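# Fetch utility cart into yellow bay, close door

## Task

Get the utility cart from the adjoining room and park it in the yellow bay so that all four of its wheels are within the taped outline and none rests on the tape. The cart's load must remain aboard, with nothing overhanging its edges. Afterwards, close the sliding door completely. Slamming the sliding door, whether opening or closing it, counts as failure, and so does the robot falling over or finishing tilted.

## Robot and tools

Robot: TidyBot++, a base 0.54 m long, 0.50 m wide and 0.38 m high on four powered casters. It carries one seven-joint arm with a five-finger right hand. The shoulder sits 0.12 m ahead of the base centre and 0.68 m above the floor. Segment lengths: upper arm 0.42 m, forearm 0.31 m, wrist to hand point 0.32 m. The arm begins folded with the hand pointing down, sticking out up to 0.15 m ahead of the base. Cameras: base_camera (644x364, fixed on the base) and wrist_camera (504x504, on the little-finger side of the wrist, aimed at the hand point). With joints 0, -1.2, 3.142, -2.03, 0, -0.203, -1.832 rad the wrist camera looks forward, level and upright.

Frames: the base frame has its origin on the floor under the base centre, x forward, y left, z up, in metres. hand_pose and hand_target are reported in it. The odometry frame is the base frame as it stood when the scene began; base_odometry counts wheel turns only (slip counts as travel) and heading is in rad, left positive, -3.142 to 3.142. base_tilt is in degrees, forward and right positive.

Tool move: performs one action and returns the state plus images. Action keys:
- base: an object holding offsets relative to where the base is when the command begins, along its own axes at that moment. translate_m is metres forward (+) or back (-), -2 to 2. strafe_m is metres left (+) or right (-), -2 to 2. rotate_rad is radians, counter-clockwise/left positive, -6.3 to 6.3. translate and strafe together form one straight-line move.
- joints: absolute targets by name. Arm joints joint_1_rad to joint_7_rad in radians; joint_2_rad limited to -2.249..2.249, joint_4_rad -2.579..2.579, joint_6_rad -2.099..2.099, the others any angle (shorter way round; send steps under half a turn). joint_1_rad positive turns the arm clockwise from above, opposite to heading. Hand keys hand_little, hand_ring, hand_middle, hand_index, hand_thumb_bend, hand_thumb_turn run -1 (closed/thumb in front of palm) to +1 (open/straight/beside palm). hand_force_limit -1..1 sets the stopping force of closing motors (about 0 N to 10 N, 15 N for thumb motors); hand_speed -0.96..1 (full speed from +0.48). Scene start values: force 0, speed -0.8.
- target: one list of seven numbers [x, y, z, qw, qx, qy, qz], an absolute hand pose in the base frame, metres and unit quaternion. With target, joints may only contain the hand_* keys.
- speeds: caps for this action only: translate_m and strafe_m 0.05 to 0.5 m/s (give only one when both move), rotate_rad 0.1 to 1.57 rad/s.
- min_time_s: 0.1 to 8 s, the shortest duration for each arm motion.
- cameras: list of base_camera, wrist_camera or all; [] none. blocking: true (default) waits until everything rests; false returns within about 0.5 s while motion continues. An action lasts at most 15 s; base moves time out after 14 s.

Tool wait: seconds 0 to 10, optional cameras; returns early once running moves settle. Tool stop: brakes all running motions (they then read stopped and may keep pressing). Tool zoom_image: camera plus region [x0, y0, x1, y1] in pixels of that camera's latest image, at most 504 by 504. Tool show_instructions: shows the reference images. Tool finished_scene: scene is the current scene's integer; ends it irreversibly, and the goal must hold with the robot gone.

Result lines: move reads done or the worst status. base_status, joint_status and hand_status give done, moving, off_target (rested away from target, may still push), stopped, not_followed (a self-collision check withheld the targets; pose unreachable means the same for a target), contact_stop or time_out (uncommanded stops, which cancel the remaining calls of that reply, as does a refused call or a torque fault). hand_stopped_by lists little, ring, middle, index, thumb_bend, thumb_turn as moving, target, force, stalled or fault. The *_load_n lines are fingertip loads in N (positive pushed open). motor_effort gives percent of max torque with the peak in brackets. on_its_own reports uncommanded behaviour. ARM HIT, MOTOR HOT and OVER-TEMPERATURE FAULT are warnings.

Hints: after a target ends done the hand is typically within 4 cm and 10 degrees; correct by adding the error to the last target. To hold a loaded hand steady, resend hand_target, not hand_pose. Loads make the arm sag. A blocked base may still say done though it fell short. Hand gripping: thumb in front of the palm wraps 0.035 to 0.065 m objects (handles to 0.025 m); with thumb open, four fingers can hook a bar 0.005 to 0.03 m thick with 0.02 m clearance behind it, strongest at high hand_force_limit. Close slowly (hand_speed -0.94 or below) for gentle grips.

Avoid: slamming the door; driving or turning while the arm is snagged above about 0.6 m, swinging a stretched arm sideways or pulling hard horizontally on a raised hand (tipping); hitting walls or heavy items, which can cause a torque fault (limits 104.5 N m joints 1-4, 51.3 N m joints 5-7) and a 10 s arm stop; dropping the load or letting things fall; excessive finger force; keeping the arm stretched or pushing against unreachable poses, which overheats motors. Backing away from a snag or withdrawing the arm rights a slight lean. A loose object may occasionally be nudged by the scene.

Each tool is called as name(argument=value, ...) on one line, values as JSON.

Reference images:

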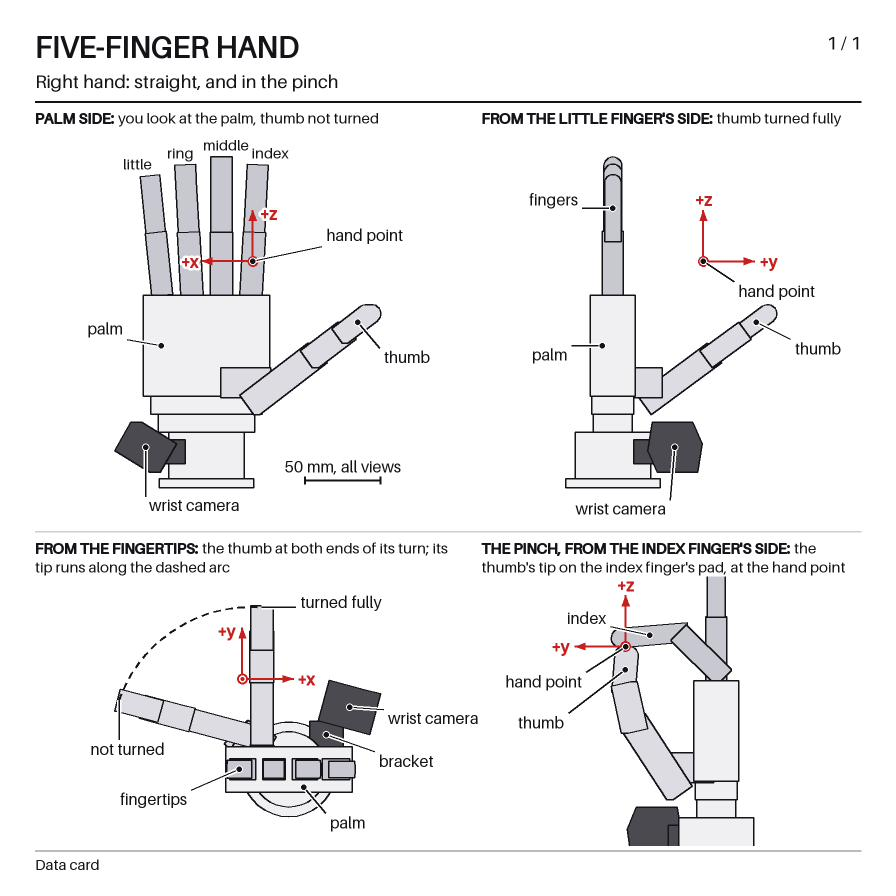

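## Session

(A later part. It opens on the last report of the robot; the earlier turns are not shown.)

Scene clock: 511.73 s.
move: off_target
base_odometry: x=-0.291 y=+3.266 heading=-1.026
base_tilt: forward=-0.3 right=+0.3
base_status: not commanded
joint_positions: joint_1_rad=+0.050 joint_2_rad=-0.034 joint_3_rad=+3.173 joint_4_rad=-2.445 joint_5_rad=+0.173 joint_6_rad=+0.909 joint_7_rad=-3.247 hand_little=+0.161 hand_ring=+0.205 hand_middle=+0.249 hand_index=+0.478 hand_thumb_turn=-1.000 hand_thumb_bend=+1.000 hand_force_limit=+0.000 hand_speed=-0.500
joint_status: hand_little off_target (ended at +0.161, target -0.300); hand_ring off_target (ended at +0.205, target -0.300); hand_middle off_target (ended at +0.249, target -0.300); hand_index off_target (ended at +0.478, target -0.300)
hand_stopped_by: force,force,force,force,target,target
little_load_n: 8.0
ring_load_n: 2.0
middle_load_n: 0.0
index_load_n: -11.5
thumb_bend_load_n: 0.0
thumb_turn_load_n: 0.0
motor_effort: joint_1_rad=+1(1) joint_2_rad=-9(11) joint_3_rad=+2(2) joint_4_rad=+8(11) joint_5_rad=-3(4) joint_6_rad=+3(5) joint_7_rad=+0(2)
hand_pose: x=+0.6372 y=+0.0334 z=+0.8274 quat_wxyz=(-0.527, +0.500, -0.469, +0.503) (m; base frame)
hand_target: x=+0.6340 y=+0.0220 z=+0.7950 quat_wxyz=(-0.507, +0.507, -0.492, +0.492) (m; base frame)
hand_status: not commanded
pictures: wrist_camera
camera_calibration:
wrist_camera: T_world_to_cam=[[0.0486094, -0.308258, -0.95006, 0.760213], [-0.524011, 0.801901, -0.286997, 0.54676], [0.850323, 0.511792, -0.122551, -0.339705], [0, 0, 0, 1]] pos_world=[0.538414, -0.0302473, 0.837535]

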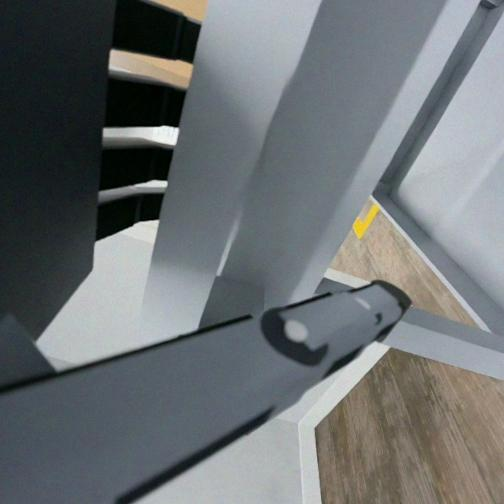

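move(joints={"hand_index":0.52,"hand_middle":0.5,"hand_ring":0.5,"hand_little":0.5})

move(base={"translate_m":-0.006}, speeds={"translate_m":0.05}, cameras=["wrist_camera"])

Scene clock: 547.37 s.
move: done
base_odometry: x=-0.291 y=+3.266 heading=-1.026
base_tilt: forward=-0.3 right=+0.2
base_status: not commanded
joint_positions: joint_1_rad=+0.050 joint_2_rad=-0.034 joint_3_rad=+3.174 joint_4_rad=-2.462 joint_5_rad=+0.173 joint_6_rad=+0.909 joint_7_rad=-3.247 hand_little=+0.500 hand_ring=+0.500 hand_middle=+0.496 hand_index=+0.520 hand_thumb_turn=-1.000 hand_thumb_bend=+1.000 hand_force_limit=+0.000 hand_speed=-0.500
joint_status: all done
hand_stopped_by: target,target,target,target,target,target
little_load_n: 0.0
ring_load_n: 0.0
middle_load_n: -11.0
index_load_n: 0.5
thumb_bend_load_n: 0.0
thumb_turn_load_n: 0.0
motor_effort: joint_1_rad=-1(1) joint_2_rad=-7(10) joint_3_rad=+1(2) joint_4_rad=+11(15) joint_5_rad=-1(3) joint_6_rad=+4(8) joint_7_rad=+2(2)
hand_pose: x=+0.6327 y=+0.0333 z=+0.8187 quat_wxyz=(-0.523, +0.503, -0.474, +0.499) (m; base frame)
hand_target: x=+0.6340 y=+0.0220 z=+0.7950 quat_wxyz=(-0.507, +0.507, -0.492, +0.492) (m; base frame)
hand_status: not commanded
pictures: none

Scene clock: 547.97 s.
move: done
base_odometry: x=-0.294 y=+3.271 heading=-1.026
base_tilt: forward=-0.3 right=+0.2
base_status: done
joint_positions: joint_1_rad=+0.049 joint_2_rad=-0.029 joint_3_rad=+3.176 joint_4_rad=-2.456 joint_5_rad=+0.173 joint_6_rad=+0.910 joint_7_rad=-3.247 hand_little=+0.500 hand_ring=+0.500 hand_middle=+0.497 hand_index=+0.520 hand_thumb_turn=-1.000 hand_thumb_bend=+1.000 hand_force_limit=+0.000 hand_speed=-0.500
joint_status: not commanded
hand_stopped_by: target,target,target,target,target,target
little_load_n: 0.0
ring_load_n: 0.0
middle_load_n: 1.5
index_load_n: 1.0
thumb_bend_load_n: 0.0
thumb_turn_load_n: 0.0
motor_effort: joint_1_rad=+0(2) joint_2_rad=-9(12) joint_3_rad=+1(2) joint_4_rad=+8(10) joint_5_rad=-1(1) joint_6_rad=+3(4) joint_7_rad=+2(2)
hand_pose: x=+0.6350 y=+0.0326 z=+0.8197 quat_wxyz=(-0.523, +0.503, -0.473, +0.500) (m; base frame)
hand_target: x=+0.6340 y=+0.0220 z=+0.7950 quat_wxyz=(-0.507, +0.507, -0.492, +0.492) (m; base frame)
hand_status: not commanded
pictures: wrist_camera
camera_calibration:
wrist_camera: T_world_to_cam=[[0.0342858, -0.30719, -0.95103, 0.762566], [-0.526499, 0.803284, -0.278448, 0.538589], [0.849484, 0.510263, -0.134194, -0.328335], [0, 0, 0, 1]] pos_world=[0.536337, -0.0308496, 0.831132]

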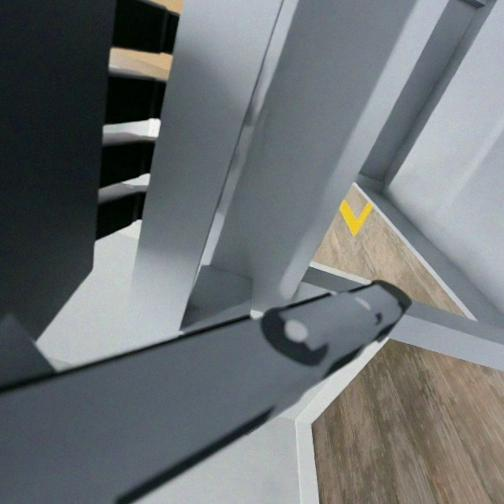

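move(joints={"hand_index":-0.3,"hand_middle":-0.3,"hand_ring":-0.3,"hand_little":-0.3,"hand_force_limit":0.4}, cameras=["wrist_camera"])

Scene clock: 556.27 s.
move: off_target
base_odometry: x=-0.294 y=+3.271 heading=-1.026
base_tilt: forward=-0.3 right=+0.2
base_status: not commanded
joint_positions: joint_1_rad=+0.049 joint_2_rad=-0.024 joint_3_rad=+3.176 joint_4_rad=-2.454 joint_5_rad=+0.173 joint_6_rad=+0.924 joint_7_rad=-3.247 hand_little=-0.300 hand_ring=-0.276 hand_middle=-0.279 hand_index=-0.300 hand_thumb_turn=-1.000 hand_thumb_bend=+1.000 hand_force_limit=+0.400 hand_speed=-0.500
joint_status: hand_ring off_target (ended at -0.276, target -0.300); hand_middle off_target (ended at -0.279, target -0.300); the others done
hand_stopped_by: target,force,force,target,target,target
little_load_n: 0.0
ring_load_n: 0.0
middle_load_n: 0.0
index_load_n: 1.0
thumb_bend_load_n: 0.0
thumb_turn_load_n: 0.0
motor_effort: joint_1_rad=+1(2) joint_2_rad=-8(13) joint_3_rad=+2(3) joint_4_rad=+7(12) joint_5_rad=-1(2) joint_6_rad=+1(7) joint_7_rad=+2(2)
hand_pose: x=+0.6369 y=+0.0334 z=+0.8226 quat_wxyz=(-0.526, +0.500, -0.470, +0.502) (m; base frame)
hand_target: x=+0.6340 y=+0.0220 z=+0.7950 quat_wxyz=(-0.507, +0.507, -0.492, +0.492) (m; base frame)
hand_status: not commanded
pictures: wrist_camera
camera_calibration:
wrist_camera: T_world_to_cam=[[0.0452675, -0.306244, -0.950876, 0.758261], [-0.525344, 0.802306, -0.283405, 0.543131], [0.849685, 0.512366, -0.124565, -0.338025], [0, 0, 0, 1]] pos_world=[0.538221, -0.0303509, 0.832832]

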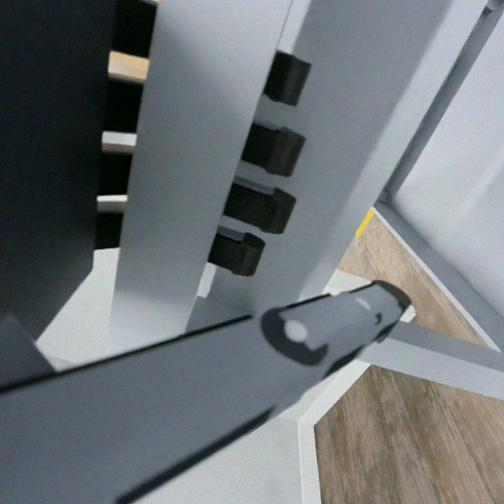

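move(joints={"hand_index":-0.7,"hand_middle":-0.7,"hand_ring":-0.7,"hand_little":-0.7,"hand_force_limit":0.6,"hand_thumb_bend":-0.7}, cameras=["all"])

Scene clock: 562.90 s.
move: off_target
base_odometry: x=-0.294 y=+3.271 heading=-1.026
base_tilt: forward=-0.3 right=+0.3
base_status: not commanded
joint_positions: joint_1_rad=+0.048 joint_2_rad=-0.007 joint_3_rad=+3.176 joint_4_rad=-2.451 joint_5_rad=+0.173 joint_6_rad=+0.923 joint_7_rad=-3.247 hand_little=-0.700 hand_ring=-0.700 hand_middle=-0.700 hand_index=-0.700 hand_thumb_turn=-1.000 hand_thumb_bend=+0.468 hand_force_limit=+0.600 hand_speed=-0.500
joint_status: hand_thumb_bend off_target (ended at +0.468, target -0.700); the others done
hand_stopped_by: target,target,target,target,force,target
little_load_n: 2.0
ring_load_n: 2.0
middle_load_n: 0.5
index_load_n: 0.0
thumb_bend_load_n: 12.5
thumb_turn_load_n: 2.0
motor_effort: joint_1_rad=+1(2) joint_2_rad=-12(20) joint_3_rad=+2(2) joint_4_rad=+8(12) joint_5_rad=-1(2) joint_6_rad=+5(9) joint_7_rad=+2(3)
hand_pose: x=+0.6398 y=+0.0334 z=+0.8146 quat_wxyz=(-0.523, +0.504, -0.474, +0.497) (m; base frame)
hand_target: x=+0.6340 y=+0.0220 z=+0.7950 quat_wxyz=(-0.507, +0.507, -0.492, +0.492) (m; base frame)
hand_status: not commanded
pictures: base_camera, wrist_camera
camera_calibration:
wrist_camera: T_world_to_cam=[[0.0302828, -0.305752, -0.95163, 0.760781], [-0.529897, 0.802355, -0.274654, 0.538194], [0.847521, 0.512583, -0.13772, -0.329431], [0, 0, 0, 1]] pos_world=[0.541349, -0.0303517, 0.826429]

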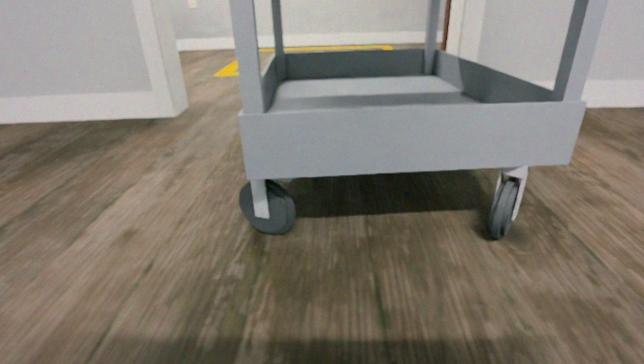

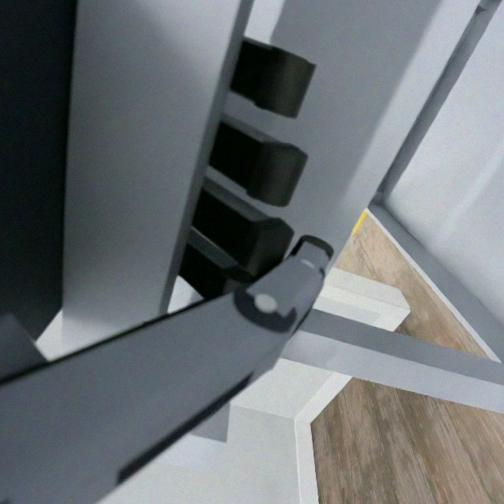

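move(base={"translate_m":-0.12,"strafe_m":0.17}, speeds={"translate_m":0.09}, cameras=["all"])

Scene clock: 596.13 s.
move: done
base_odometry: x=-0.211 y=+3.462 heading=-1.026
base_tilt: forward=-0.3 right=+0.3
base_status: done
joint_positions: joint_1_rad=+0.050 joint_2_rad=-0.006 joint_3_rad=+3.202 joint_4_rad=-2.452 joint_5_rad=+0.169 joint_6_rad=+0.923 joint_7_rad=-3.247 hand_little=-0.700 hand_ring=-0.700 hand_middle=-0.700 hand_index=-0.700 hand_thumb_turn=-1.000 hand_thumb_bend=+0.468 hand_force_limit=+0.600 hand_speed=-0.500
joint_status: not commanded
hand_stopped_by: target,target,target,target,force,target
little_load_n: 0.0
ring_load_n: 0.0
middle_load_n: 0.5
index_load_n: 0.0
thumb_bend_load_n: 12.5
thumb_turn_load_n: 2.5
motor_effort: joint_1_rad=+0(5) joint_2_rad=-10(17) joint_3_rad=+1(4) joint_4_rad=+10(12) joint_5_rad=-1(4) joint_6_rad=+4(7) joint_7_rad=+1(3)
hand_pose: x=+0.6410 y=+0.0177 z=+0.8145 quat_wxyz=(-0.516, +0.496, -0.483, +0.505) (m; base frame)
hand_target: x=+0.6340 y=+0.0220 z=+0.7950 quat_wxyz=(-0.507, +0.507, -0.492, +0.492) (m; base frame)
hand_status: not commanded
pictures: base_camera, wrist_camera
camera_calibration:
wrist_camera: T_world_to_cam=[[0.0203254, -0.303833, -0.952509, 0.762948], [-0.504516, 0.819393, -0.272137, 0.532744], [0.863163, 0.486087, -0.136634, -0.332775], [0, 0, 0, 1]] pos_world=[0.54051, -0.0429607, 0.826226]

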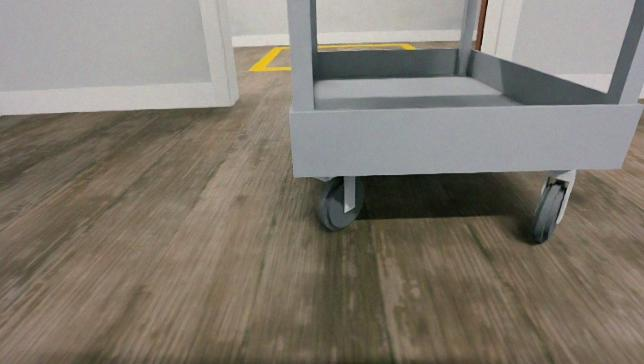

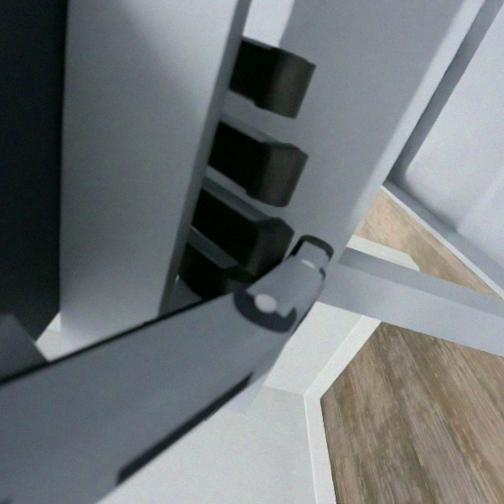

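move(base={"translate_m":0.06,"strafe_m":0.12}, speeds={"translate_m":0.09}, cameras=["all"])

Scene clock: 609.77 s.
move: done
base_odometry: x=-0.077 y=+3.473 heading=-1.026
base_tilt: forward=-0.3 right=+0.3
base_status: done
joint_positions: joint_1_rad=+0.064 joint_2_rad=-0.014 joint_3_rad=+3.215 joint_4_rad=-2.458 joint_5_rad=+0.166 joint_6_rad=+0.923 joint_7_rad=-3.247 hand_little=-0.700 hand_ring=-0.700 hand_middle=-0.700 hand_index=-0.700 hand_thumb_turn=-1.000 hand_thumb_bend=+0.468 hand_force_limit=+0.600 hand_speed=-0.500
joint_status: not commanded
hand_stopped_by: target,target,target,target,force,target
little_load_n: 0.0
ring_load_n: 0.0
middle_load_n: 0.5
index_load_n: -0.5
thumb_bend_load_n: 12.5
thumb_turn_load_n: 2.0
motor_effort: joint_1_rad=-2(8) joint_2_rad=-12(12) joint_3_rad=+0(7) joint_4_rad=+12(15) joint_5_rad=+0(5) joint_6_rad=+7(8) joint_7_rad=+1(2)
hand_pose: x=+0.6386 y=+0.0035 z=+0.8149 quat_wxyz=(-0.509, +0.488, -0.491, +0.512) (m; base frame)
hand_target: x=+0.6340 y=+0.0220 z=+0.7950 quat_wxyz=(-0.507, +0.507, -0.492, +0.492) (m; base frame)
hand_status: not commanded
pictures: base_camera, wrist_camera
camera_calibration:
wrist_camera: T_world_to_cam=[[0.0123855, -0.301977, -0.953235, 0.764743], [-0.480434, 0.834264, -0.27053, 0.526585], [0.876943, 0.461317, -0.134747, -0.334063], [0, 0, 0, 1]] pos_world=[0.536472, -0.0542676, 0.826423]

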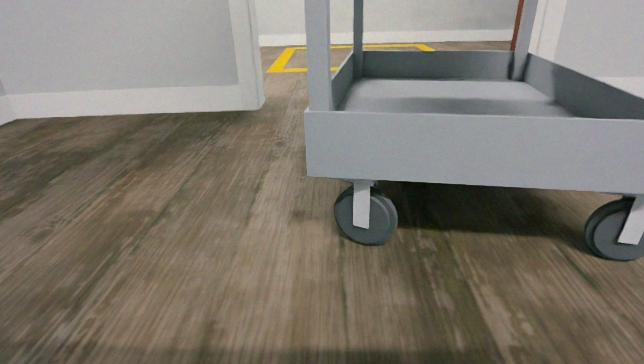

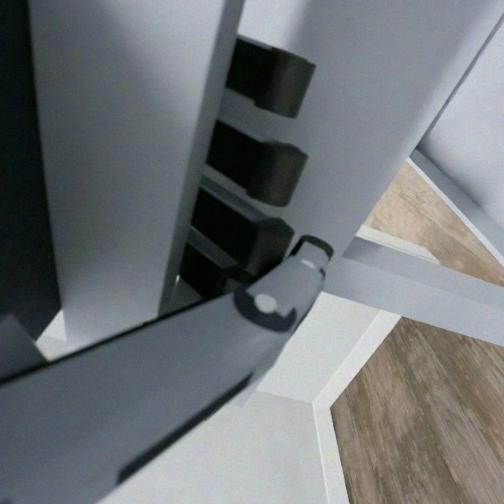

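move(base={"translate_m":0.15,"strafe_m":-0.11,"rotate_rad":0.14}, speeds={"translate_m":0.09,"rotate_rad":0.1}, cameras=["all"])

Scene clock: 622.87 s.
move: done
base_odometry: x=-0.093 y=+3.287 heading=-0.886
base_tilt: forward=-0.3 right=+0.3
base_status: done
joint_positions: joint_1_rad=+0.076 joint_2_rad=-0.018 joint_3_rad=+3.224 joint_4_rad=-2.462 joint_5_rad=+0.142 joint_6_rad=+0.923 joint_7_rad=-3.247 hand_little=-0.745 hand_ring=-0.700 hand_middle=-0.700 hand_index=-0.623 hand_thumb_turn=-1.000 hand_thumb_bend=+0.468 hand_force_limit=+0.600 hand_speed=-0.500
joint_status: not commanded
hand_stopped_by: target,target,target,target,force,target
little_load_n: -10.0
ring_load_n: 0.0
middle_load_n: 0.5
index_load_n: 13.5
thumb_bend_load_n: 12.5
thumb_turn_load_n: 2.0
motor_effort: joint_1_rad=-5(10) joint_2_rad=-11(13) joint_3_rad=-4(8) joint_4_rad=+8(16) joint_5_rad=+5(11) joint_6_rad=+5(8) joint_7_rad=+1(2)
hand_pose: x=+0.6375 y=-0.0126 z=+0.8164 quat_wxyz=(-0.504, +0.473, -0.503, +0.519) (m; base frame)
hand_target: x=+0.6340 y=+0.0220 z=+0.7950 quat_wxyz=(-0.507, +0.507, -0.492, +0.492) (m; base frame)
hand_status: not commanded
pictures: base_camera, wrist_camera
camera_calibration:
wrist_camera: T_world_to_cam=[[0.00370832, -0.287327, -0.957825, 0.770783], [-0.446164, 0.856736, -0.25873, 0.508634], [0.894944, 0.428307, -0.125018, -0.345318], [0, 0, 0, 1]] pos_world=[0.533116, -0.0663961, 0.826703]

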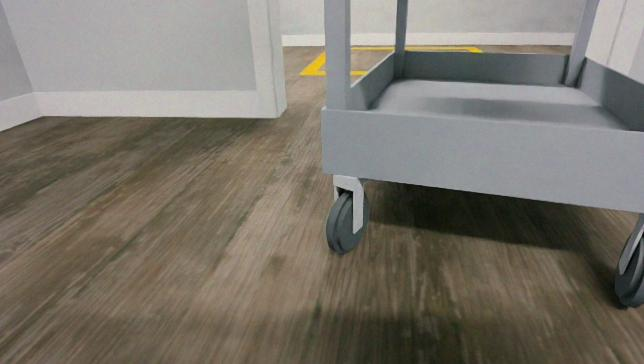

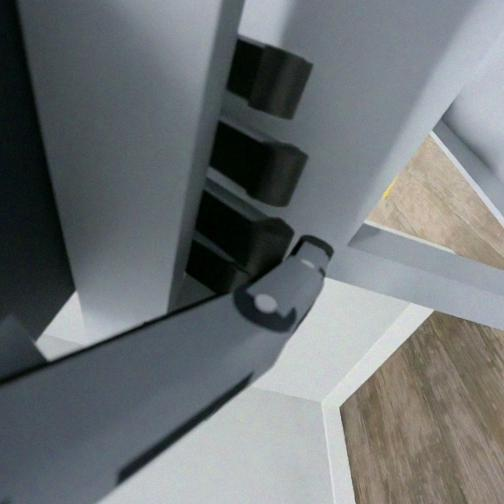

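move(joints={"hand_thumb_bend":1.0,"hand_speed":0.0,"hand_little":0.4,"hand_ring":0.38,"hand_middle":0.33,"hand_index":0.38})

move(target=[0.625, 0.0, 0.89, 0.5075, -0.5075, 0.4925, -0.4925], min_time_s=2.5, cameras=["wrist_camera"])

Scene clock: 654.33 s.
move: off_target
base_odometry: x=-0.093 y=+3.287 heading=-0.886
base_tilt: forward=-0.2 right=+0.4
base_status: not commanded
joint_positions: joint_1_rad=+0.077 joint_2_rad=-0.028 joint_3_rad=+3.225 joint_4_rad=-2.466 joint_5_rad=+0.139 joint_6_rad=+0.923 joint_7_rad=-3.247 hand_little=+0.178 hand_ring=+0.223 hand_middle=+0.293 hand_index=+0.383 hand_thumb_turn=-1.000 hand_thumb_bend=+1.000 hand_force_limit=+0.600 hand_speed=+0.000
joint_status: hand_little off_target (ended at +0.178, target +0.400); hand_ring off_target (ended at +0.223, target +0.380); hand_middle off_target (ended at +0.293, target +0.330); the others done
hand_stopped_by: stalled,stalled,stalled,force,target,target
little_load_n: -11.0
ring_load_n: -10.5
middle_load_n: -11.0
index_load_n: 16.0
thumb_bend_load_n: 0.0
thumb_turn_load_n: 0.0
motor_effort: joint_1_rad=-5(9) joint_2_rad=-10(12) joint_3_rad=-4(8) joint_4_rad=+9(15) joint_5_rad=+6(9) joint_6_rad=+6(8) joint_7_rad=+4(5)
hand_pose: x=+0.6353 y=-0.0141 z=+0.8199 quat_wxyz=(-0.504, +0.470, -0.503, +0.521) (m; base frame)
hand_target: x=+0.6340 y=+0.0220 z=+0.7950 quat_wxyz=(-0.507, +0.507, -0.492, +0.492) (m; base frame)
hand_status: not commanded
pictures: none

Scene clock: 657.40 s.
move: done
base_odometry: x=-0.093 y=+3.287 heading=-0.886
base_tilt: forward=-0.3 right=+0.3
base_status: not commanded
joint_positions: joint_1_rad=+0.174 joint_2_rad=-0.197 joint_3_rad=+3.198 joint_4_rad=-2.297 joint_5_rad=+0.457 joint_6_rad=+0.570 joint_7_rad=-3.521 hand_little=+0.179 hand_ring=+0.225 hand_middle=+0.294 hand_index=+0.381 hand_thumb_turn=-1.000 hand_thumb_bend=+1.000 hand_force_limit=+0.600 hand_speed=+0.000
joint_status: not commanded
hand_stopped_by: stalled,stalled,stalled,force,target,target
little_load_n: 0.0
ring_load_n: 0.0
middle_load_n: 0.0
index_load_n: 0.0
thumb_bend_load_n: 0.0
thumb_turn_load_n: 0.0
motor_effort: joint_1_rad=+0(6) joint_2_rad=-9(13) joint_3_rad=+1(4) joint_4_rad=+15(16) joint_5_rad=-2(7) joint_6_rad=+7(10) joint_7_rad=+1(5)
hand_pose: x=+0.6247 y=-0.0102 z=+0.8740 quat_wxyz=(-0.501, +0.504, -0.498, +0.496) (m; base frame)
hand_target: x=+0.6250 y=+0.0000 z=+0.8900 quat_wxyz=(-0.507, +0.507, -0.492, +0.492) (m; base frame)
hand_status: done (0.019 m and 1.1 deg from the pose sent, 0.072 m and 5.5 deg at the start)
pictures: wrist_camera
camera_calibration:
wrist_camera: T_world_to_cam=[[-0.0273076, -0.303517, -0.952435, 0.841168], [-0.506121, 0.825838, -0.248663, 0.544081], [0.86203, 0.475257, -0.176168, -0.261861], [0, 0, 0, 1]] pos_world=[0.524073, -0.069563, 0.890319]

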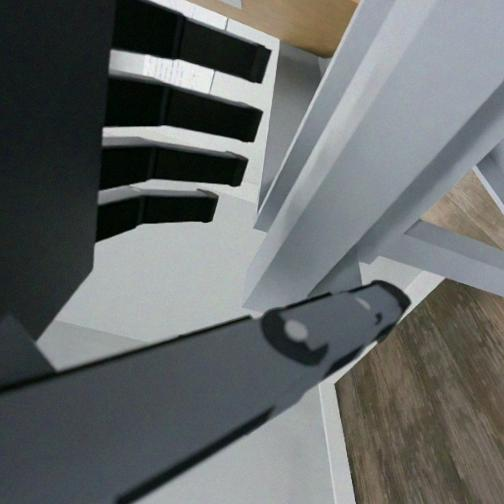

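move(base={"translate_m":-0.08}, speeds={"translate_m":0.2})

move(base={"rotate_rad":-0.14,"strafe_m":-0.1}, joints={"joint_1_rad":0,"joint_2_rad":-1.2,"joint_3_rad":3.142,"joint_4_rad":-2.03,"joint_5_rad":0,"joint_6_rad":0.0,"joint_7_rad":-1.832,"hand_thumb_turn":1.0,"hand_index":1.0,"hand_middle":1.0,"hand_ring":1.0,"hand_little":1.0}, cameras=["all"])

Scene clock: 669.67 s.
move: done
base_odometry: x=-0.144 y=+3.349 heading=-0.885
base_tilt: forward=-0.3 right=+0.2
base_status: done
joint_positions: joint_1_rad=+0.176 joint_2_rad=-0.211 joint_3_rad=+3.195 joint_4_rad=-2.295 joint_5_rad=+0.458 joint_6_rad=+0.568 joint_7_rad=-3.521 hand_little=+0.179 hand_ring=+0.225 hand_middle=+0.294 hand_index=+0.381 hand_thumb_turn=-1.000 hand_thumb_bend=+1.000 hand_force_limit=+0.600 hand_speed=+0.000
joint_status: not commanded
hand_stopped_by: stalled,stalled,stalled,force,target,target
little_load_n: 0.0
ring_load_n: -0.5
middle_load_n: 0.0
index_load_n: 0.0
thumb_bend_load_n: 0.0
thumb_turn_load_n: 0.0
motor_effort: joint_1_rad=+0(1) joint_2_rad=-9(12) joint_3_rad=+1(2) joint_4_rad=+16(16) joint_5_rad=-2(3) joint_6_rad=+7(8) joint_7_rad=+1(1)
hand_pose: x=+0.6224 y=-0.0092 z=+0.8813 quat_wxyz=(-0.504, +0.502, -0.493, +0.500) (m; base frame)
hand_target: x=+0.6250 y=+0.0000 z=+0.8900 quat_wxyz=(-0.507, +0.507, -0.492, +0.492) (m; base frame)
hand_status: not commanded
pictures: none

Scene clock: 672.47 s.
move: done
base_odometry: x=-0.222 y=+3.286 heading=-1.026
base_tilt: forward=-0.3 right=+0.2
base_status: done
joint_positions: joint_1_rad=+0.016 joint_2_rad=-1.172 joint_3_rad=+3.173 joint_4_rad=-2.064 joint_5_rad=+0.046 joint_6_rad=+0.045 joint_7_rad=-1.895 hand_little=+1.000 hand_ring=+1.000 hand_middle=+1.000 hand_index=+1.000 hand_thumb_turn=+1.000 hand_thumb_bend=+1.000 hand_force_limit=+0.600 hand_speed=+0.000
joint_status: all done
hand_stopped_by: target,target,target,target,target,target
little_load_n: 0.0
ring_load_n: 0.5
middle_load_n: 0.0
index_load_n: 0.0
thumb_bend_load_n: 0.0
thumb_turn_load_n: 0.0
motor_effort: joint_1_rad=+0(2) joint_2_rad=+14(15) joint_3_rad=+1(4) joint_4_rad=+13(17) joint_5_rad=-1(3) joint_6_rad=+6(8) joint_7_rad=+1(2)
hand_pose: x=+0.2465 y=-0.0663 z=+1.2199 quat_wxyz=(-0.120, +0.405, -0.074, +0.904) (m; base frame)
hand_target: x=+0.2271 y=-0.0491 z=+1.2303 quat_wxyz=(-0.119, +0.400, -0.053, +0.907) (m; base frame)
hand_status: not commanded
pictures: base_camera, wrist_camera
camera_calibration:
wrist_camera: T_world_to_cam=[[-0.0651089, -0.997621, -0.0226607, -0.0277009], [0.203525, 0.00895549, -0.979029, 1.14696], [0.976902, -0.0683555, 0.202458, -0.374517], [0, 0, 0, 1]] pos_world=[0.130628, -0.0635068, 1.1981]

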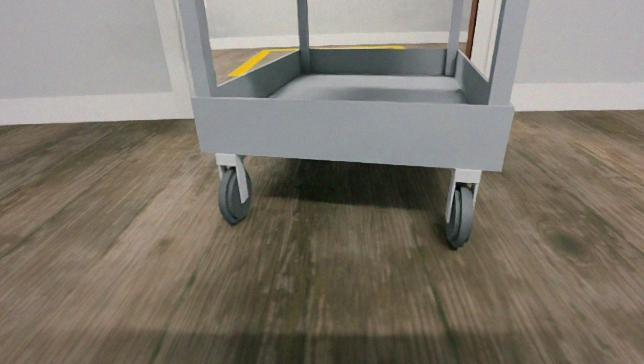

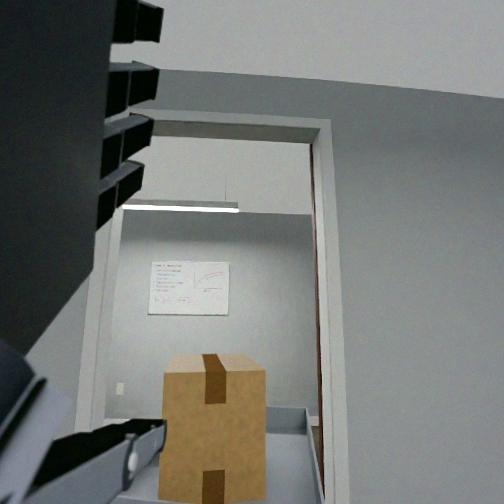

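move(base={"translate_m":0.34,"strafe_m":-0.02}, speeds={"translate_m":0.2})

move(base={"translate_m":0.2}, speeds={"translate_m":0.08}, cameras=["all"])

Scene clock: 696.80 s.
move: done
base_odometry: x=-0.063 y=+2.984 heading=-1.026
base_tilt: forward=-0.3 right=+0.3
base_status: done
joint_positions: joint_1_rad=+0.015 joint_2_rad=-1.175 joint_3_rad=+3.170 joint_4_rad=-2.061 joint_5_rad=+0.046 joint_6_rad=+0.041 joint_7_rad=-1.892 hand_little=+1.000 hand_ring=+1.000 hand_middle=+1.000 hand_index=+1.000 hand_thumb_turn=+1.000 hand_thumb_bend=+1.000 hand_force_limit=+0.600 hand_speed=+0.000
joint_status: not commanded
hand_stopped_by: target,target,target,target,target,target
little_load_n: 0.0
ring_load_n: 0.0
middle_load_n: 0.0
index_load_n: 0.0
thumb_bend_load_n: -0.5
thumb_turn_load_n: 0.5
motor_effort: joint_1_rad=-1(1) joint_2_rad=+14(17) joint_3_rad=+1(2) joint_4_rad=+13(14) joint_5_rad=+0(1) joint_6_rad=+6(7) joint_7_rad=+1(2)
hand_pose: x=+0.2446 y=-0.0651 z=+1.2210 quat_wxyz=(-0.120, +0.404, -0.073, +0.904) (m; base frame)
hand_target: x=+0.2271 y=-0.0491 z=+1.2303 quat_wxyz=(-0.119, +0.400, -0.053, +0.907) (m; base frame)
hand_status: not commanded
pictures: none

Scene clock: 700.70 s.
move: done
base_odometry: x=+0.040 y=+2.814 heading=-1.026
base_tilt: forward=-0.9 right=+0.3
base_status: done
joint_positions: joint_1_rad=+0.012 joint_2_rad=-1.177 joint_3_rad=+3.168 joint_4_rad=-2.059 joint_5_rad=+0.046 joint_6_rad=+0.040 joint_7_rad=-1.892 hand_little=+1.000 hand_ring=+1.000 hand_middle=+1.000 hand_index=+1.000 hand_thumb_turn=+1.000 hand_thumb_bend=+1.000 hand_force_limit=+0.600 hand_speed=+0.000
joint_status: not commanded
hand_stopped_by: target,target,target,target,target,target
little_load_n: 0.0
ring_load_n: 0.0
middle_load_n: 0.0
index_load_n: 0.0
thumb_bend_load_n: 0.0
thumb_turn_load_n: 0.0
motor_effort: joint_1_rad=+0(2) joint_2_rad=+15(16) joint_3_rad=+1(3) joint_4_rad=+13(14) joint_5_rad=-1(1) joint_6_rad=+6(7) joint_7_rad=+1(2)
hand_pose: x=+0.2433 y=-0.0634 z=+1.2219 quat_wxyz=(-0.121, +0.403, -0.071, +0.904) (m; base frame)
hand_target: x=+0.2271 y=-0.0491 z=+1.2303 quat_wxyz=(-0.119, +0.400, -0.053, +0.907) (m; base frame)
hand_status: not commanded
pictures: base_camera, wrist_camera
camera_calibration:
wrist_camera: T_world_to_cam=[[-0.061251, -0.997971, -0.0173901, -0.0323011], [0.207835, 0.0042888, -0.978154, 1.14712], [0.976244, -0.0635272, 0.207151, -0.376963], [0, 0, 0, 1]] pos_world=[0.127617, -0.0611028, 1.19959]

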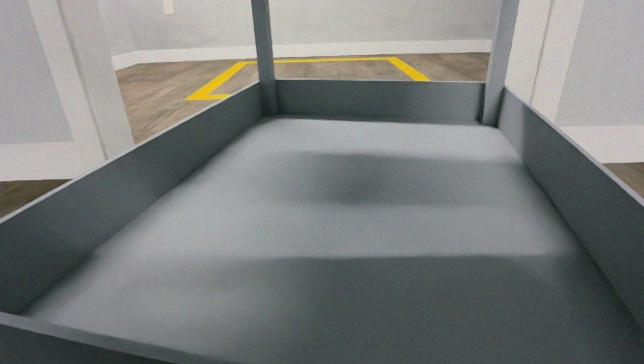

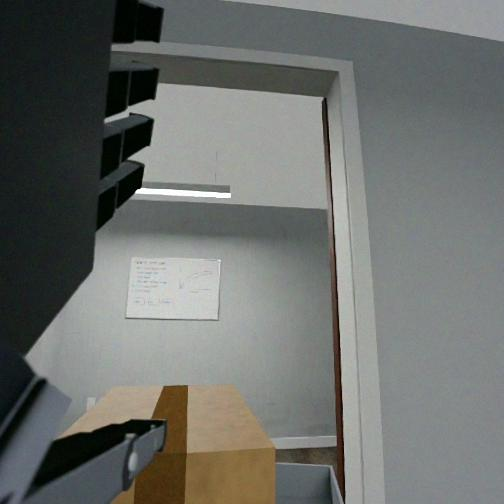

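wait(seconds=0.2, cameras=["base_camera"])

Scene clock: 715.33 s.
base_odometry: x=+0.040 y=+2.814 heading=-1.026
base_tilt: forward=-0.8 right=+0.2
base_status: done
joint_positions: joint_1_rad=+0.012 joint_2_rad=-1.177 joint_3_rad=+3.168 joint_4_rad=-2.059 joint_5_rad=+0.046 joint_6_rad=+0.040 joint_7_rad=-1.892 hand_little=+1.000 hand_ring=+1.000 hand_middle=+1.000 hand_index=+1.000 hand_thumb_turn=+1.000 hand_thumb_bend=+1.000 hand_force_limit=+0.600 hand_speed=+0.000
joint_status: not commanded
hand_stopped_by: target,target,target,target,target,target
little_load_n: 0.0
ring_load_n: 0.0
middle_load_n: 0.0
index_load_n: 0.0
thumb_bend_load_n: 0.0
thumb_turn_load_n: 0.0
motor_effort: joint_1_rad=+0(2) joint_2_rad=+14(16) joint_3_rad=+1(3) joint_4_rad=+13(14) joint_5_rad=-1(1) joint_6_rad=+6(7) joint_7_rad=+1(2)
hand_pose: x=+0.2433 y=-0.0634 z=+1.2219 quat_wxyz=(-0.121, +0.403, -0.071, +0.904) (m; base frame)
hand_target: x=+0.2271 y=-0.0491 z=+1.2303 quat_wxyz=(-0.119, +0.400, -0.053, +0.907) (m; base frame)
hand_status: not commanded
wait: 0.20 s; at rest from the start
pictures: base_camera

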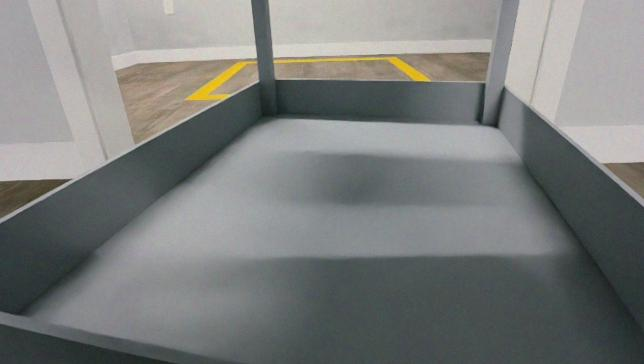

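move(base={"translate_m":-0.15}, speeds={"translate_m":0.1}, cameras=["all"])

Scene clock: 727.27 s.
move: done
base_odometry: x=-0.037 y=+2.942 heading=-1.027
base_tilt: forward=-0.2 right=+0.3
base_status: done
joint_positions: joint_1_rad=+0.011 joint_2_rad=-1.178 joint_3_rad=+3.167 joint_4_rad=-2.058 joint_5_rad=+0.046 joint_6_rad=+0.039 joint_7_rad=-1.892 hand_little=+1.000 hand_ring=+1.000 hand_middle=+1.000 hand_index=+1.000 hand_thumb_turn=+1.000 hand_thumb_bend=+1.000 hand_force_limit=+0.600 hand_speed=+0.000
joint_status: not commanded
hand_stopped_by: target,target,target,target,target,target
little_load_n: 0.0
ring_load_n: 0.0
middle_load_n: 0.0
index_load_n: 0.0
thumb_bend_load_n: 0.0
thumb_turn_load_n: 0.0
motor_effort: joint_1_rad=+0(2) joint_2_rad=+15(18) joint_3_rad=+1(3) joint_4_rad=+13(15) joint_5_rad=+0(1) joint_6_rad=+6(7) joint_7_rad=+1(2)
hand_pose: x=+0.2422 y=-0.0629 z=+1.2225 quat_wxyz=(-0.121, +0.402, -0.070, +0.905) (m; base frame)
hand_target: x=+0.2271 y=-0.0491 z=+1.2303 quat_wxyz=(-0.119, +0.400, -0.053, +0.907) (m; base frame)
hand_status: not commanded
pictures: base_camera, wrist_camera
camera_calibration:
wrist_camera: T_world_to_cam=[[-0.0600255, -0.998055, -0.0168529, -0.0328692], [0.209689, 0.00389896, -0.97776, 1.14691], [0.975924, -0.0622244, 0.209047, -0.378083], [0, 0, 0, 1]] pos_world=[0.126513, -0.060803, 1.19989]

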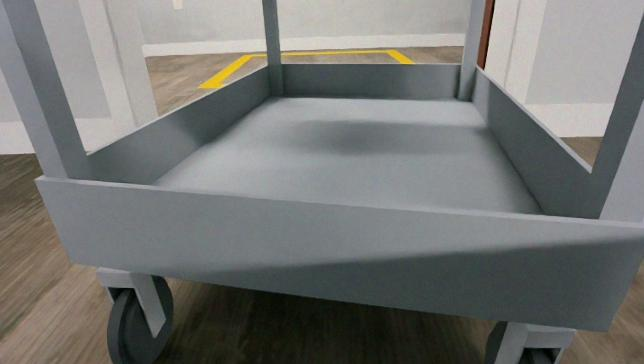

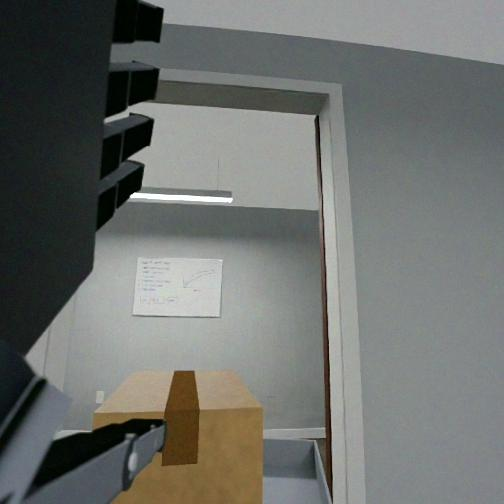

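move(base={"translate_m":-0.26}, speeds={"translate_m":0.2})

move(base={"rotate_rad":-0.2}, joints={"hand_thumb_turn":-1,"hand_speed":0.0,"hand_index":0.5,"hand_middle":0.5,"hand_ring":0.5,"hand_little":0.5})

move(base={"strafe_m":0.07}, speeds={"strafe_m":0.2}, cameras=["all"])

Scene clock: 760.60 s.
move: done
base_odometry: x=-0.172 y=+3.165 heading=-1.027
base_tilt: forward=-0.3 right=+0.2
base_status: done
joint_positions: joint_1_rad=+0.011 joint_2_rad=-1.180 joint_3_rad=+3.167 joint_4_rad=-2.057 joint_5_rad=+0.046 joint_6_rad=+0.038 joint_7_rad=-1.892 hand_little=+1.000 hand_ring=+1.000 hand_middle=+1.000 hand_index=+1.000 hand_thumb_turn=+1.000 hand_thumb_bend=+1.000 hand_force_limit=+0.600 hand_speed=+0.000
joint_status: not commanded
hand_stopped_by: target,target,target,target,target,target
little_load_n: 0.0
ring_load_n: 0.0
middle_load_n: 0.0
index_load_n: 0.0
thumb_bend_load_n: 0.0
thumb_turn_load_n: 0.0
motor_effort: joint_1_rad=+0(1) joint_2_rad=+15(17) joint_3_rad=+1(2) joint_4_rad=+13(14) joint_5_rad=-1(1) joint_6_rad=+6(7) joint_7_rad=+1(2)
hand_pose: x=+0.2413 y=-0.0629 z=+1.2229 quat_wxyz=(-0.121, +0.402, -0.070, +0.905) (m; base frame)
hand_target: x=+0.2271 y=-0.0491 z=+1.2303 quat_wxyz=(-0.119, +0.400, -0.053, +0.907) (m; base frame)
hand_status: not commanded
pictures: none

Scene clock: 762.13 s.
move: done
base_odometry: x=-0.172 y=+3.165 heading=-1.227
base_tilt: forward=-0.2 right=+0.3
base_status: done
joint_positions: joint_1_rad=+0.010 joint_2_rad=-1.180 joint_3_rad=+3.167 joint_4_rad=-2.057 joint_5_rad=+0.045 joint_6_rad=+0.038 joint_7_rad=-1.891 hand_little=+0.500 hand_ring=+0.500 hand_middle=+0.500 hand_index=+0.500 hand_thumb_turn=-1.000 hand_thumb_bend=+1.000 hand_force_limit=+0.600 hand_speed=+0.000
joint_status: all done
hand_stopped_by: target,target,target,target,target,target
little_load_n: 0.0
ring_load_n: 0.0
middle_load_n: 0.0
index_load_n: -0.5
thumb_bend_load_n: 0.0
thumb_turn_load_n: 0.0
motor_effort: joint_1_rad=-1(1) joint_2_rad=+15(15) joint_3_rad=+1(2) joint_4_rad=+13(13) joint_5_rad=-1(1) joint_6_rad=+6(6) joint_7_rad=+1(2)
hand_pose: x=+0.2414 y=-0.0627 z=+1.2229 quat_wxyz=(-0.122, +0.402, -0.070, +0.905) (m; base frame)
hand_target: x=+0.2271 y=-0.0491 z=+1.2303 quat_wxyz=(-0.119, +0.400, -0.053, +0.907) (m; base frame)
hand_status: not commanded
pictures: none

Scene clock: 763.23 s.
move: done
base_odometry: x=-0.106 y=+3.189 heading=-1.228
base_tilt: forward=-0.3 right=+0.3
base_status: done
joint_positions: joint_1_rad=+0.007 joint_2_rad=-1.180 joint_3_rad=+3.161 joint_4_rad=-2.057 joint_5_rad=+0.045 joint_6_rad=+0.038 joint_7_rad=-1.891 hand_little=+0.500 hand_ring=+0.500 hand_middle=+0.500 hand_index=+0.500 hand_thumb_turn=-1.000 hand_thumb_bend=+1.000 hand_force_limit=+0.600 hand_speed=+0.000
joint_status: not commanded
hand_stopped_by: target,target,target,target,target,target
little_load_n: 0.0
ring_load_n: 0.0
middle_load_n: 0.5
index_load_n: 0.0
thumb_bend_load_n: 0.0
thumb_turn_load_n: 0.0
motor_effort: joint_1_rad=+0(2) joint_2_rad=+14(17) joint_3_rad=+1(3) joint_4_rad=+13(13) joint_5_rad=-1(1) joint_6_rad=+6(7) joint_7_rad=+1(2)
hand_pose: x=+0.2417 y=-0.0590 z=+1.2232 quat_wxyz=(-0.123, +0.402, -0.066, +0.905) (m; base frame)
hand_target: x=+0.2271 y=-0.0491 z=+1.2303 quat_wxyz=(-0.119, +0.400, -0.053, +0.907) (m; base frame)
hand_status: not commanded
pictures: base_camera, wrist_camera
camera_calibration:
wrist_camera: T_world_to_cam=[[-0.0534277, -0.998508, -0.0112686, -0.0374558], [0.210955, -0.00025622, -0.977496, 1.14687], [0.976035, -0.0546025, 0.210654, -0.379024], [0, 0, 0, 1]] pos_world=[0.126003, -0.0578017, 1.20048]

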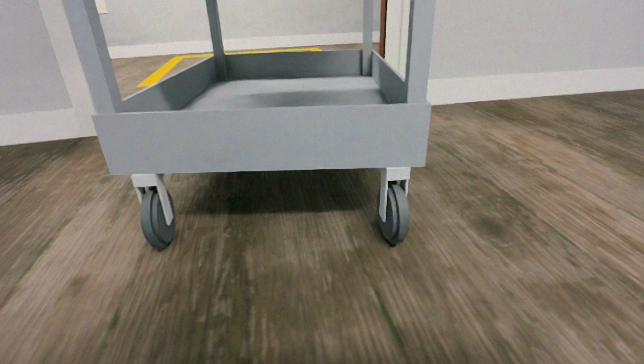

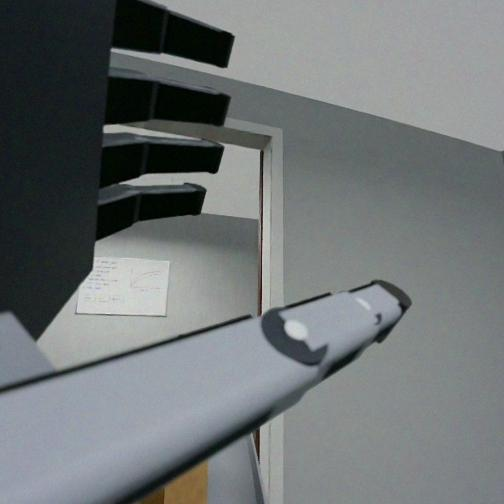

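move(base={"translate_m":-0.03,"strafe_m":0.055,"rotate_rad":0.06}, speeds={"translate_m":0.1,"rotate_rad":0.2})

move(target=[0.43, -0.0, 0.97, 0.5075, -0.5075, 0.4925, -0.4925], min_time_s=3)

move(target=[0.57, 0.03, 0.87, 0.5075, -0.5075, 0.4925, -0.4925], min_time_s=2.5, cameras=["all"])

Scene clock: 785.03 s.
move: done
base_odometry: x=-0.064 y=+3.236 heading=-1.167
base_tilt: forward=-0.3 right=+0.2
base_status: done
joint_positions: joint_1_rad=+0.006 joint_2_rad=-1.180 joint_3_rad=+3.159 joint_4_rad=-2.057 joint_5_rad=+0.045 joint_6_rad=+0.038 joint_7_rad=-1.891 hand_little=+0.500 hand_ring=+0.500 hand_middle=+0.500 hand_index=+0.500 hand_thumb_turn=-1.000 hand_thumb_bend=+1.000 hand_force_limit=+0.600 hand_speed=+0.000
joint_status: not commanded
hand_stopped_by: target,target,target,target,target,target
little_load_n: 0.0
ring_load_n: 0.0
middle_load_n: 0.0
index_load_n: 0.0
thumb_bend_load_n: 0.0
thumb_turn_load_n: 0.0
motor_effort: joint_1_rad=+0(2) joint_2_rad=+14(16) joint_3_rad=+2(3) joint_4_rad=+13(14) joint_5_rad=+0(1) joint_6_rad=+5(6) joint_7_rad=+1(2)
hand_pose: x=+0.2418 y=-0.0579 z=+1.2232 quat_wxyz=(-0.123, +0.402, -0.065, +0.905) (m; base frame)
hand_target: x=+0.2271 y=-0.0491 z=+1.2303 quat_wxyz=(-0.119, +0.400, -0.053, +0.907) (m; base frame)
hand_status: not commanded
pictures: none

Scene clock: 788.70 s.
move: done
base_odometry: x=-0.064 y=+3.236 heading=-1.167
base_tilt: forward=-0.3 right=+0.3
base_status: not commanded
joint_positions: joint_1_rad=-0.361 joint_2_rad=-0.908 joint_3_rad=+3.250 joint_4_rad=-2.168 joint_5_rad=+0.791 joint_6_rad=-0.302 joint_7_rad=-3.776 hand_little=+0.500 hand_ring=+0.500 hand_middle=+0.500 hand_index=+0.500 hand_thumb_turn=-1.000 hand_thumb_bend=+1.000 hand_force_limit=+0.600 hand_speed=+0.000
joint_status: not commanded
hand_stopped_by: target,target,target,target,target,target
little_load_n: 0.0
ring_load_n: 0.0
middle_load_n: 0.0
index_load_n: 0.0
thumb_bend_load_n: 0.0
thumb_turn_load_n: 0.0
motor_effort: joint_1_rad=+0(1) joint_2_rad=+7(15) joint_3_rad=+0(2) joint_4_rad=+17(17) joint_5_rad=+1(2) joint_6_rad=+6(7) joint_7_rad=+1(2)
hand_pose: x=+0.4208 y=+0.0159 z=+0.9988 quat_wxyz=(-0.529, +0.506, -0.456, +0.506) (m; base frame)
hand_target: x=+0.4300 y=+0.0000 z=+0.9700 quat_wxyz=(-0.507, +0.507, -0.492, +0.492) (m; base frame)
hand_status: done (0.034 m and 5.1 deg from the pose sent, 0.321 m and 83.8 deg at the start)
pictures: none

Scene clock: 791.83 s.
move: done
base_odometry: x=-0.064 y=+3.236 heading=-1.167
base_tilt: forward=-0.3 right=+0.3
base_status: not commanded
joint_positions: joint_1_rad=+0.291 joint_2_rad=-0.381 joint_3_rad=+3.039 joint_4_rad=-2.384 joint_5_rad=+0.475 joint_6_rad=+0.482 joint_7_rad=-3.626 hand_little=+0.500 hand_ring=+0.500 hand_middle=+0.500 hand_index=+0.500 hand_thumb_turn=-1.000 hand_thumb_bend=+1.000 hand_force_limit=+0.600 hand_speed=+0.000
joint_status: not commanded
hand_stopped_by: target,target,target,target,target,target
little_load_n: 0.0
ring_load_n: 0.0
middle_load_n: 0.0
index_load_n: 0.0
thumb_bend_load_n: 0.0
thumb_turn_load_n: 0.0
motor_effort: joint_1_rad=+0(1) joint_2_rad=-5(8) joint_3_rad=+2(2) joint_4_rad=+16(17) joint_5_rad=-2(2) joint_6_rad=+7(8) joint_7_rad=+1(2)
hand_pose: x=+0.5680 y=+0.0237 z=+0.8775 quat_wxyz=(-0.507, +0.502, -0.502, +0.489) (m; base frame)
hand_target: x=+0.5700 y=+0.0300 z=+0.8700 quat_wxyz=(-0.507, +0.507, -0.492, +0.492) (m; base frame)
hand_status: done (0.010 m and 1.4 deg from the pose sent, 0.198 m and 5.1 deg at the start)
pictures: base_camera, wrist_camera
camera_calibration:
wrist_camera: T_world_to_cam=[[-0.0284942, -0.284226, -0.958334, 0.858715], [-0.512267, 0.82741, -0.230165, 0.475499], [0.858354, 0.484364, -0.169176, -0.232813], [0, 0, 0, 1]] pos_world=[0.467887, -0.0365966, 0.892992]

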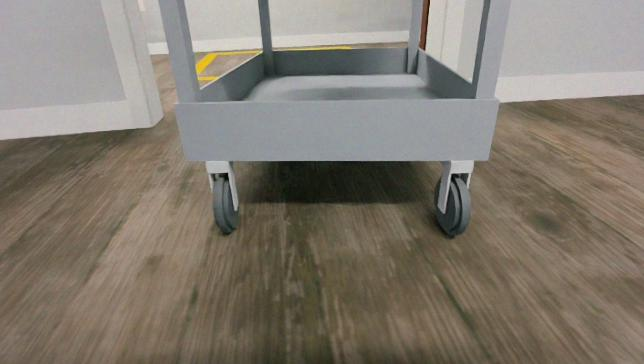

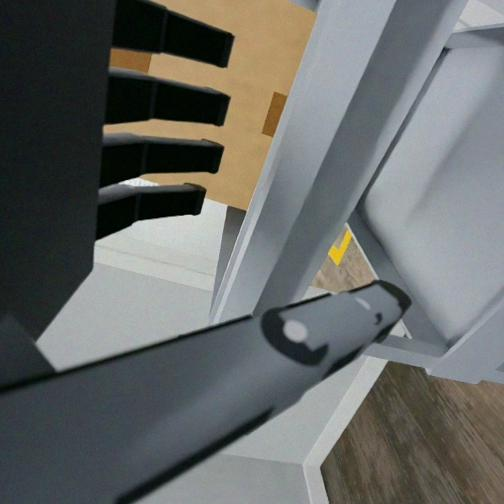

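move(base={"translate_m":0.01,"strafe_m":0.065,"rotate_rad":-0.09}, speeds={"translate_m":0.1,"rotate_rad":0.2}, cameras=["all"])

Scene clock: 809.50 s.
move: done
base_odometry: x=-0.001 y=+3.252 heading=-1.258
base_tilt: forward=-0.3 right=+0.2
base_status: done
joint_positions: joint_1_rad=+0.293 joint_2_rad=-0.381 joint_3_rad=+3.032 joint_4_rad=-2.385 joint_5_rad=+0.473 joint_6_rad=+0.486 joint_7_rad=-3.626 hand_little=+0.500 hand_ring=+0.500 hand_middle=+0.500 hand_index=+0.500 hand_thumb_turn=-1.000 hand_thumb_bend=+1.000 hand_force_limit=+0.600 hand_speed=+0.000
joint_status: not commanded
hand_stopped_by: target,target,target,target,target,target
little_load_n: 0.0
ring_load_n: 0.0
middle_load_n: 0.0
index_load_n: 0.0
thumb_bend_load_n: 0.5
thumb_turn_load_n: 0.0
motor_effort: joint_1_rad=+0(1) joint_2_rad=-4(5) joint_3_rad=+2(3) joint_4_rad=+16(16) joint_5_rad=-2(3) joint_6_rad=+7(7) joint_7_rad=+1(2)
hand_pose: x=+0.5681 y=+0.0267 z=+0.8784 quat_wxyz=(-0.509, +0.502, -0.500, +0.488) (m; base frame)
hand_target: x=+0.5700 y=+0.0300 z=+0.8700 quat_wxyz=(-0.507, +0.507, -0.492, +0.492) (m; base frame)
hand_status: not commanded
pictures: base_camera, wrist_camera
camera_calibration:
wrist_camera: T_world_to_cam=[[-0.0240322, -0.2852, -0.958167, 0.857618], [-0.515951, 0.824472, -0.232465, 0.477512], [0.856281, 0.48878, -0.166963, -0.235092], [0, 0, 0, 1]] pos_world=[0.468289, -0.0341941, 0.893494]

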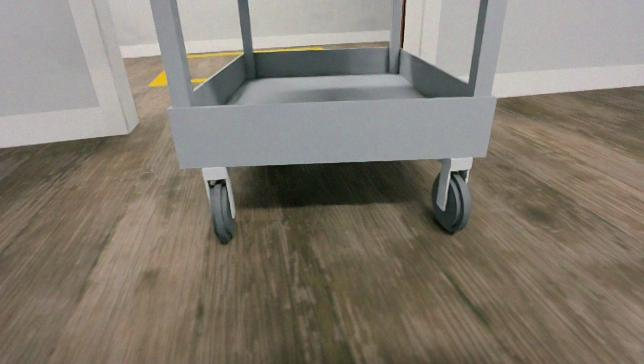

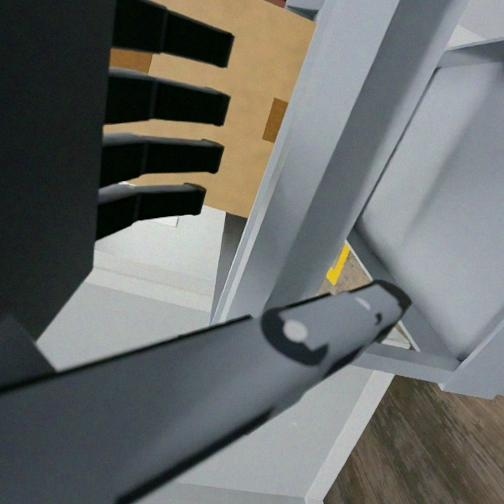

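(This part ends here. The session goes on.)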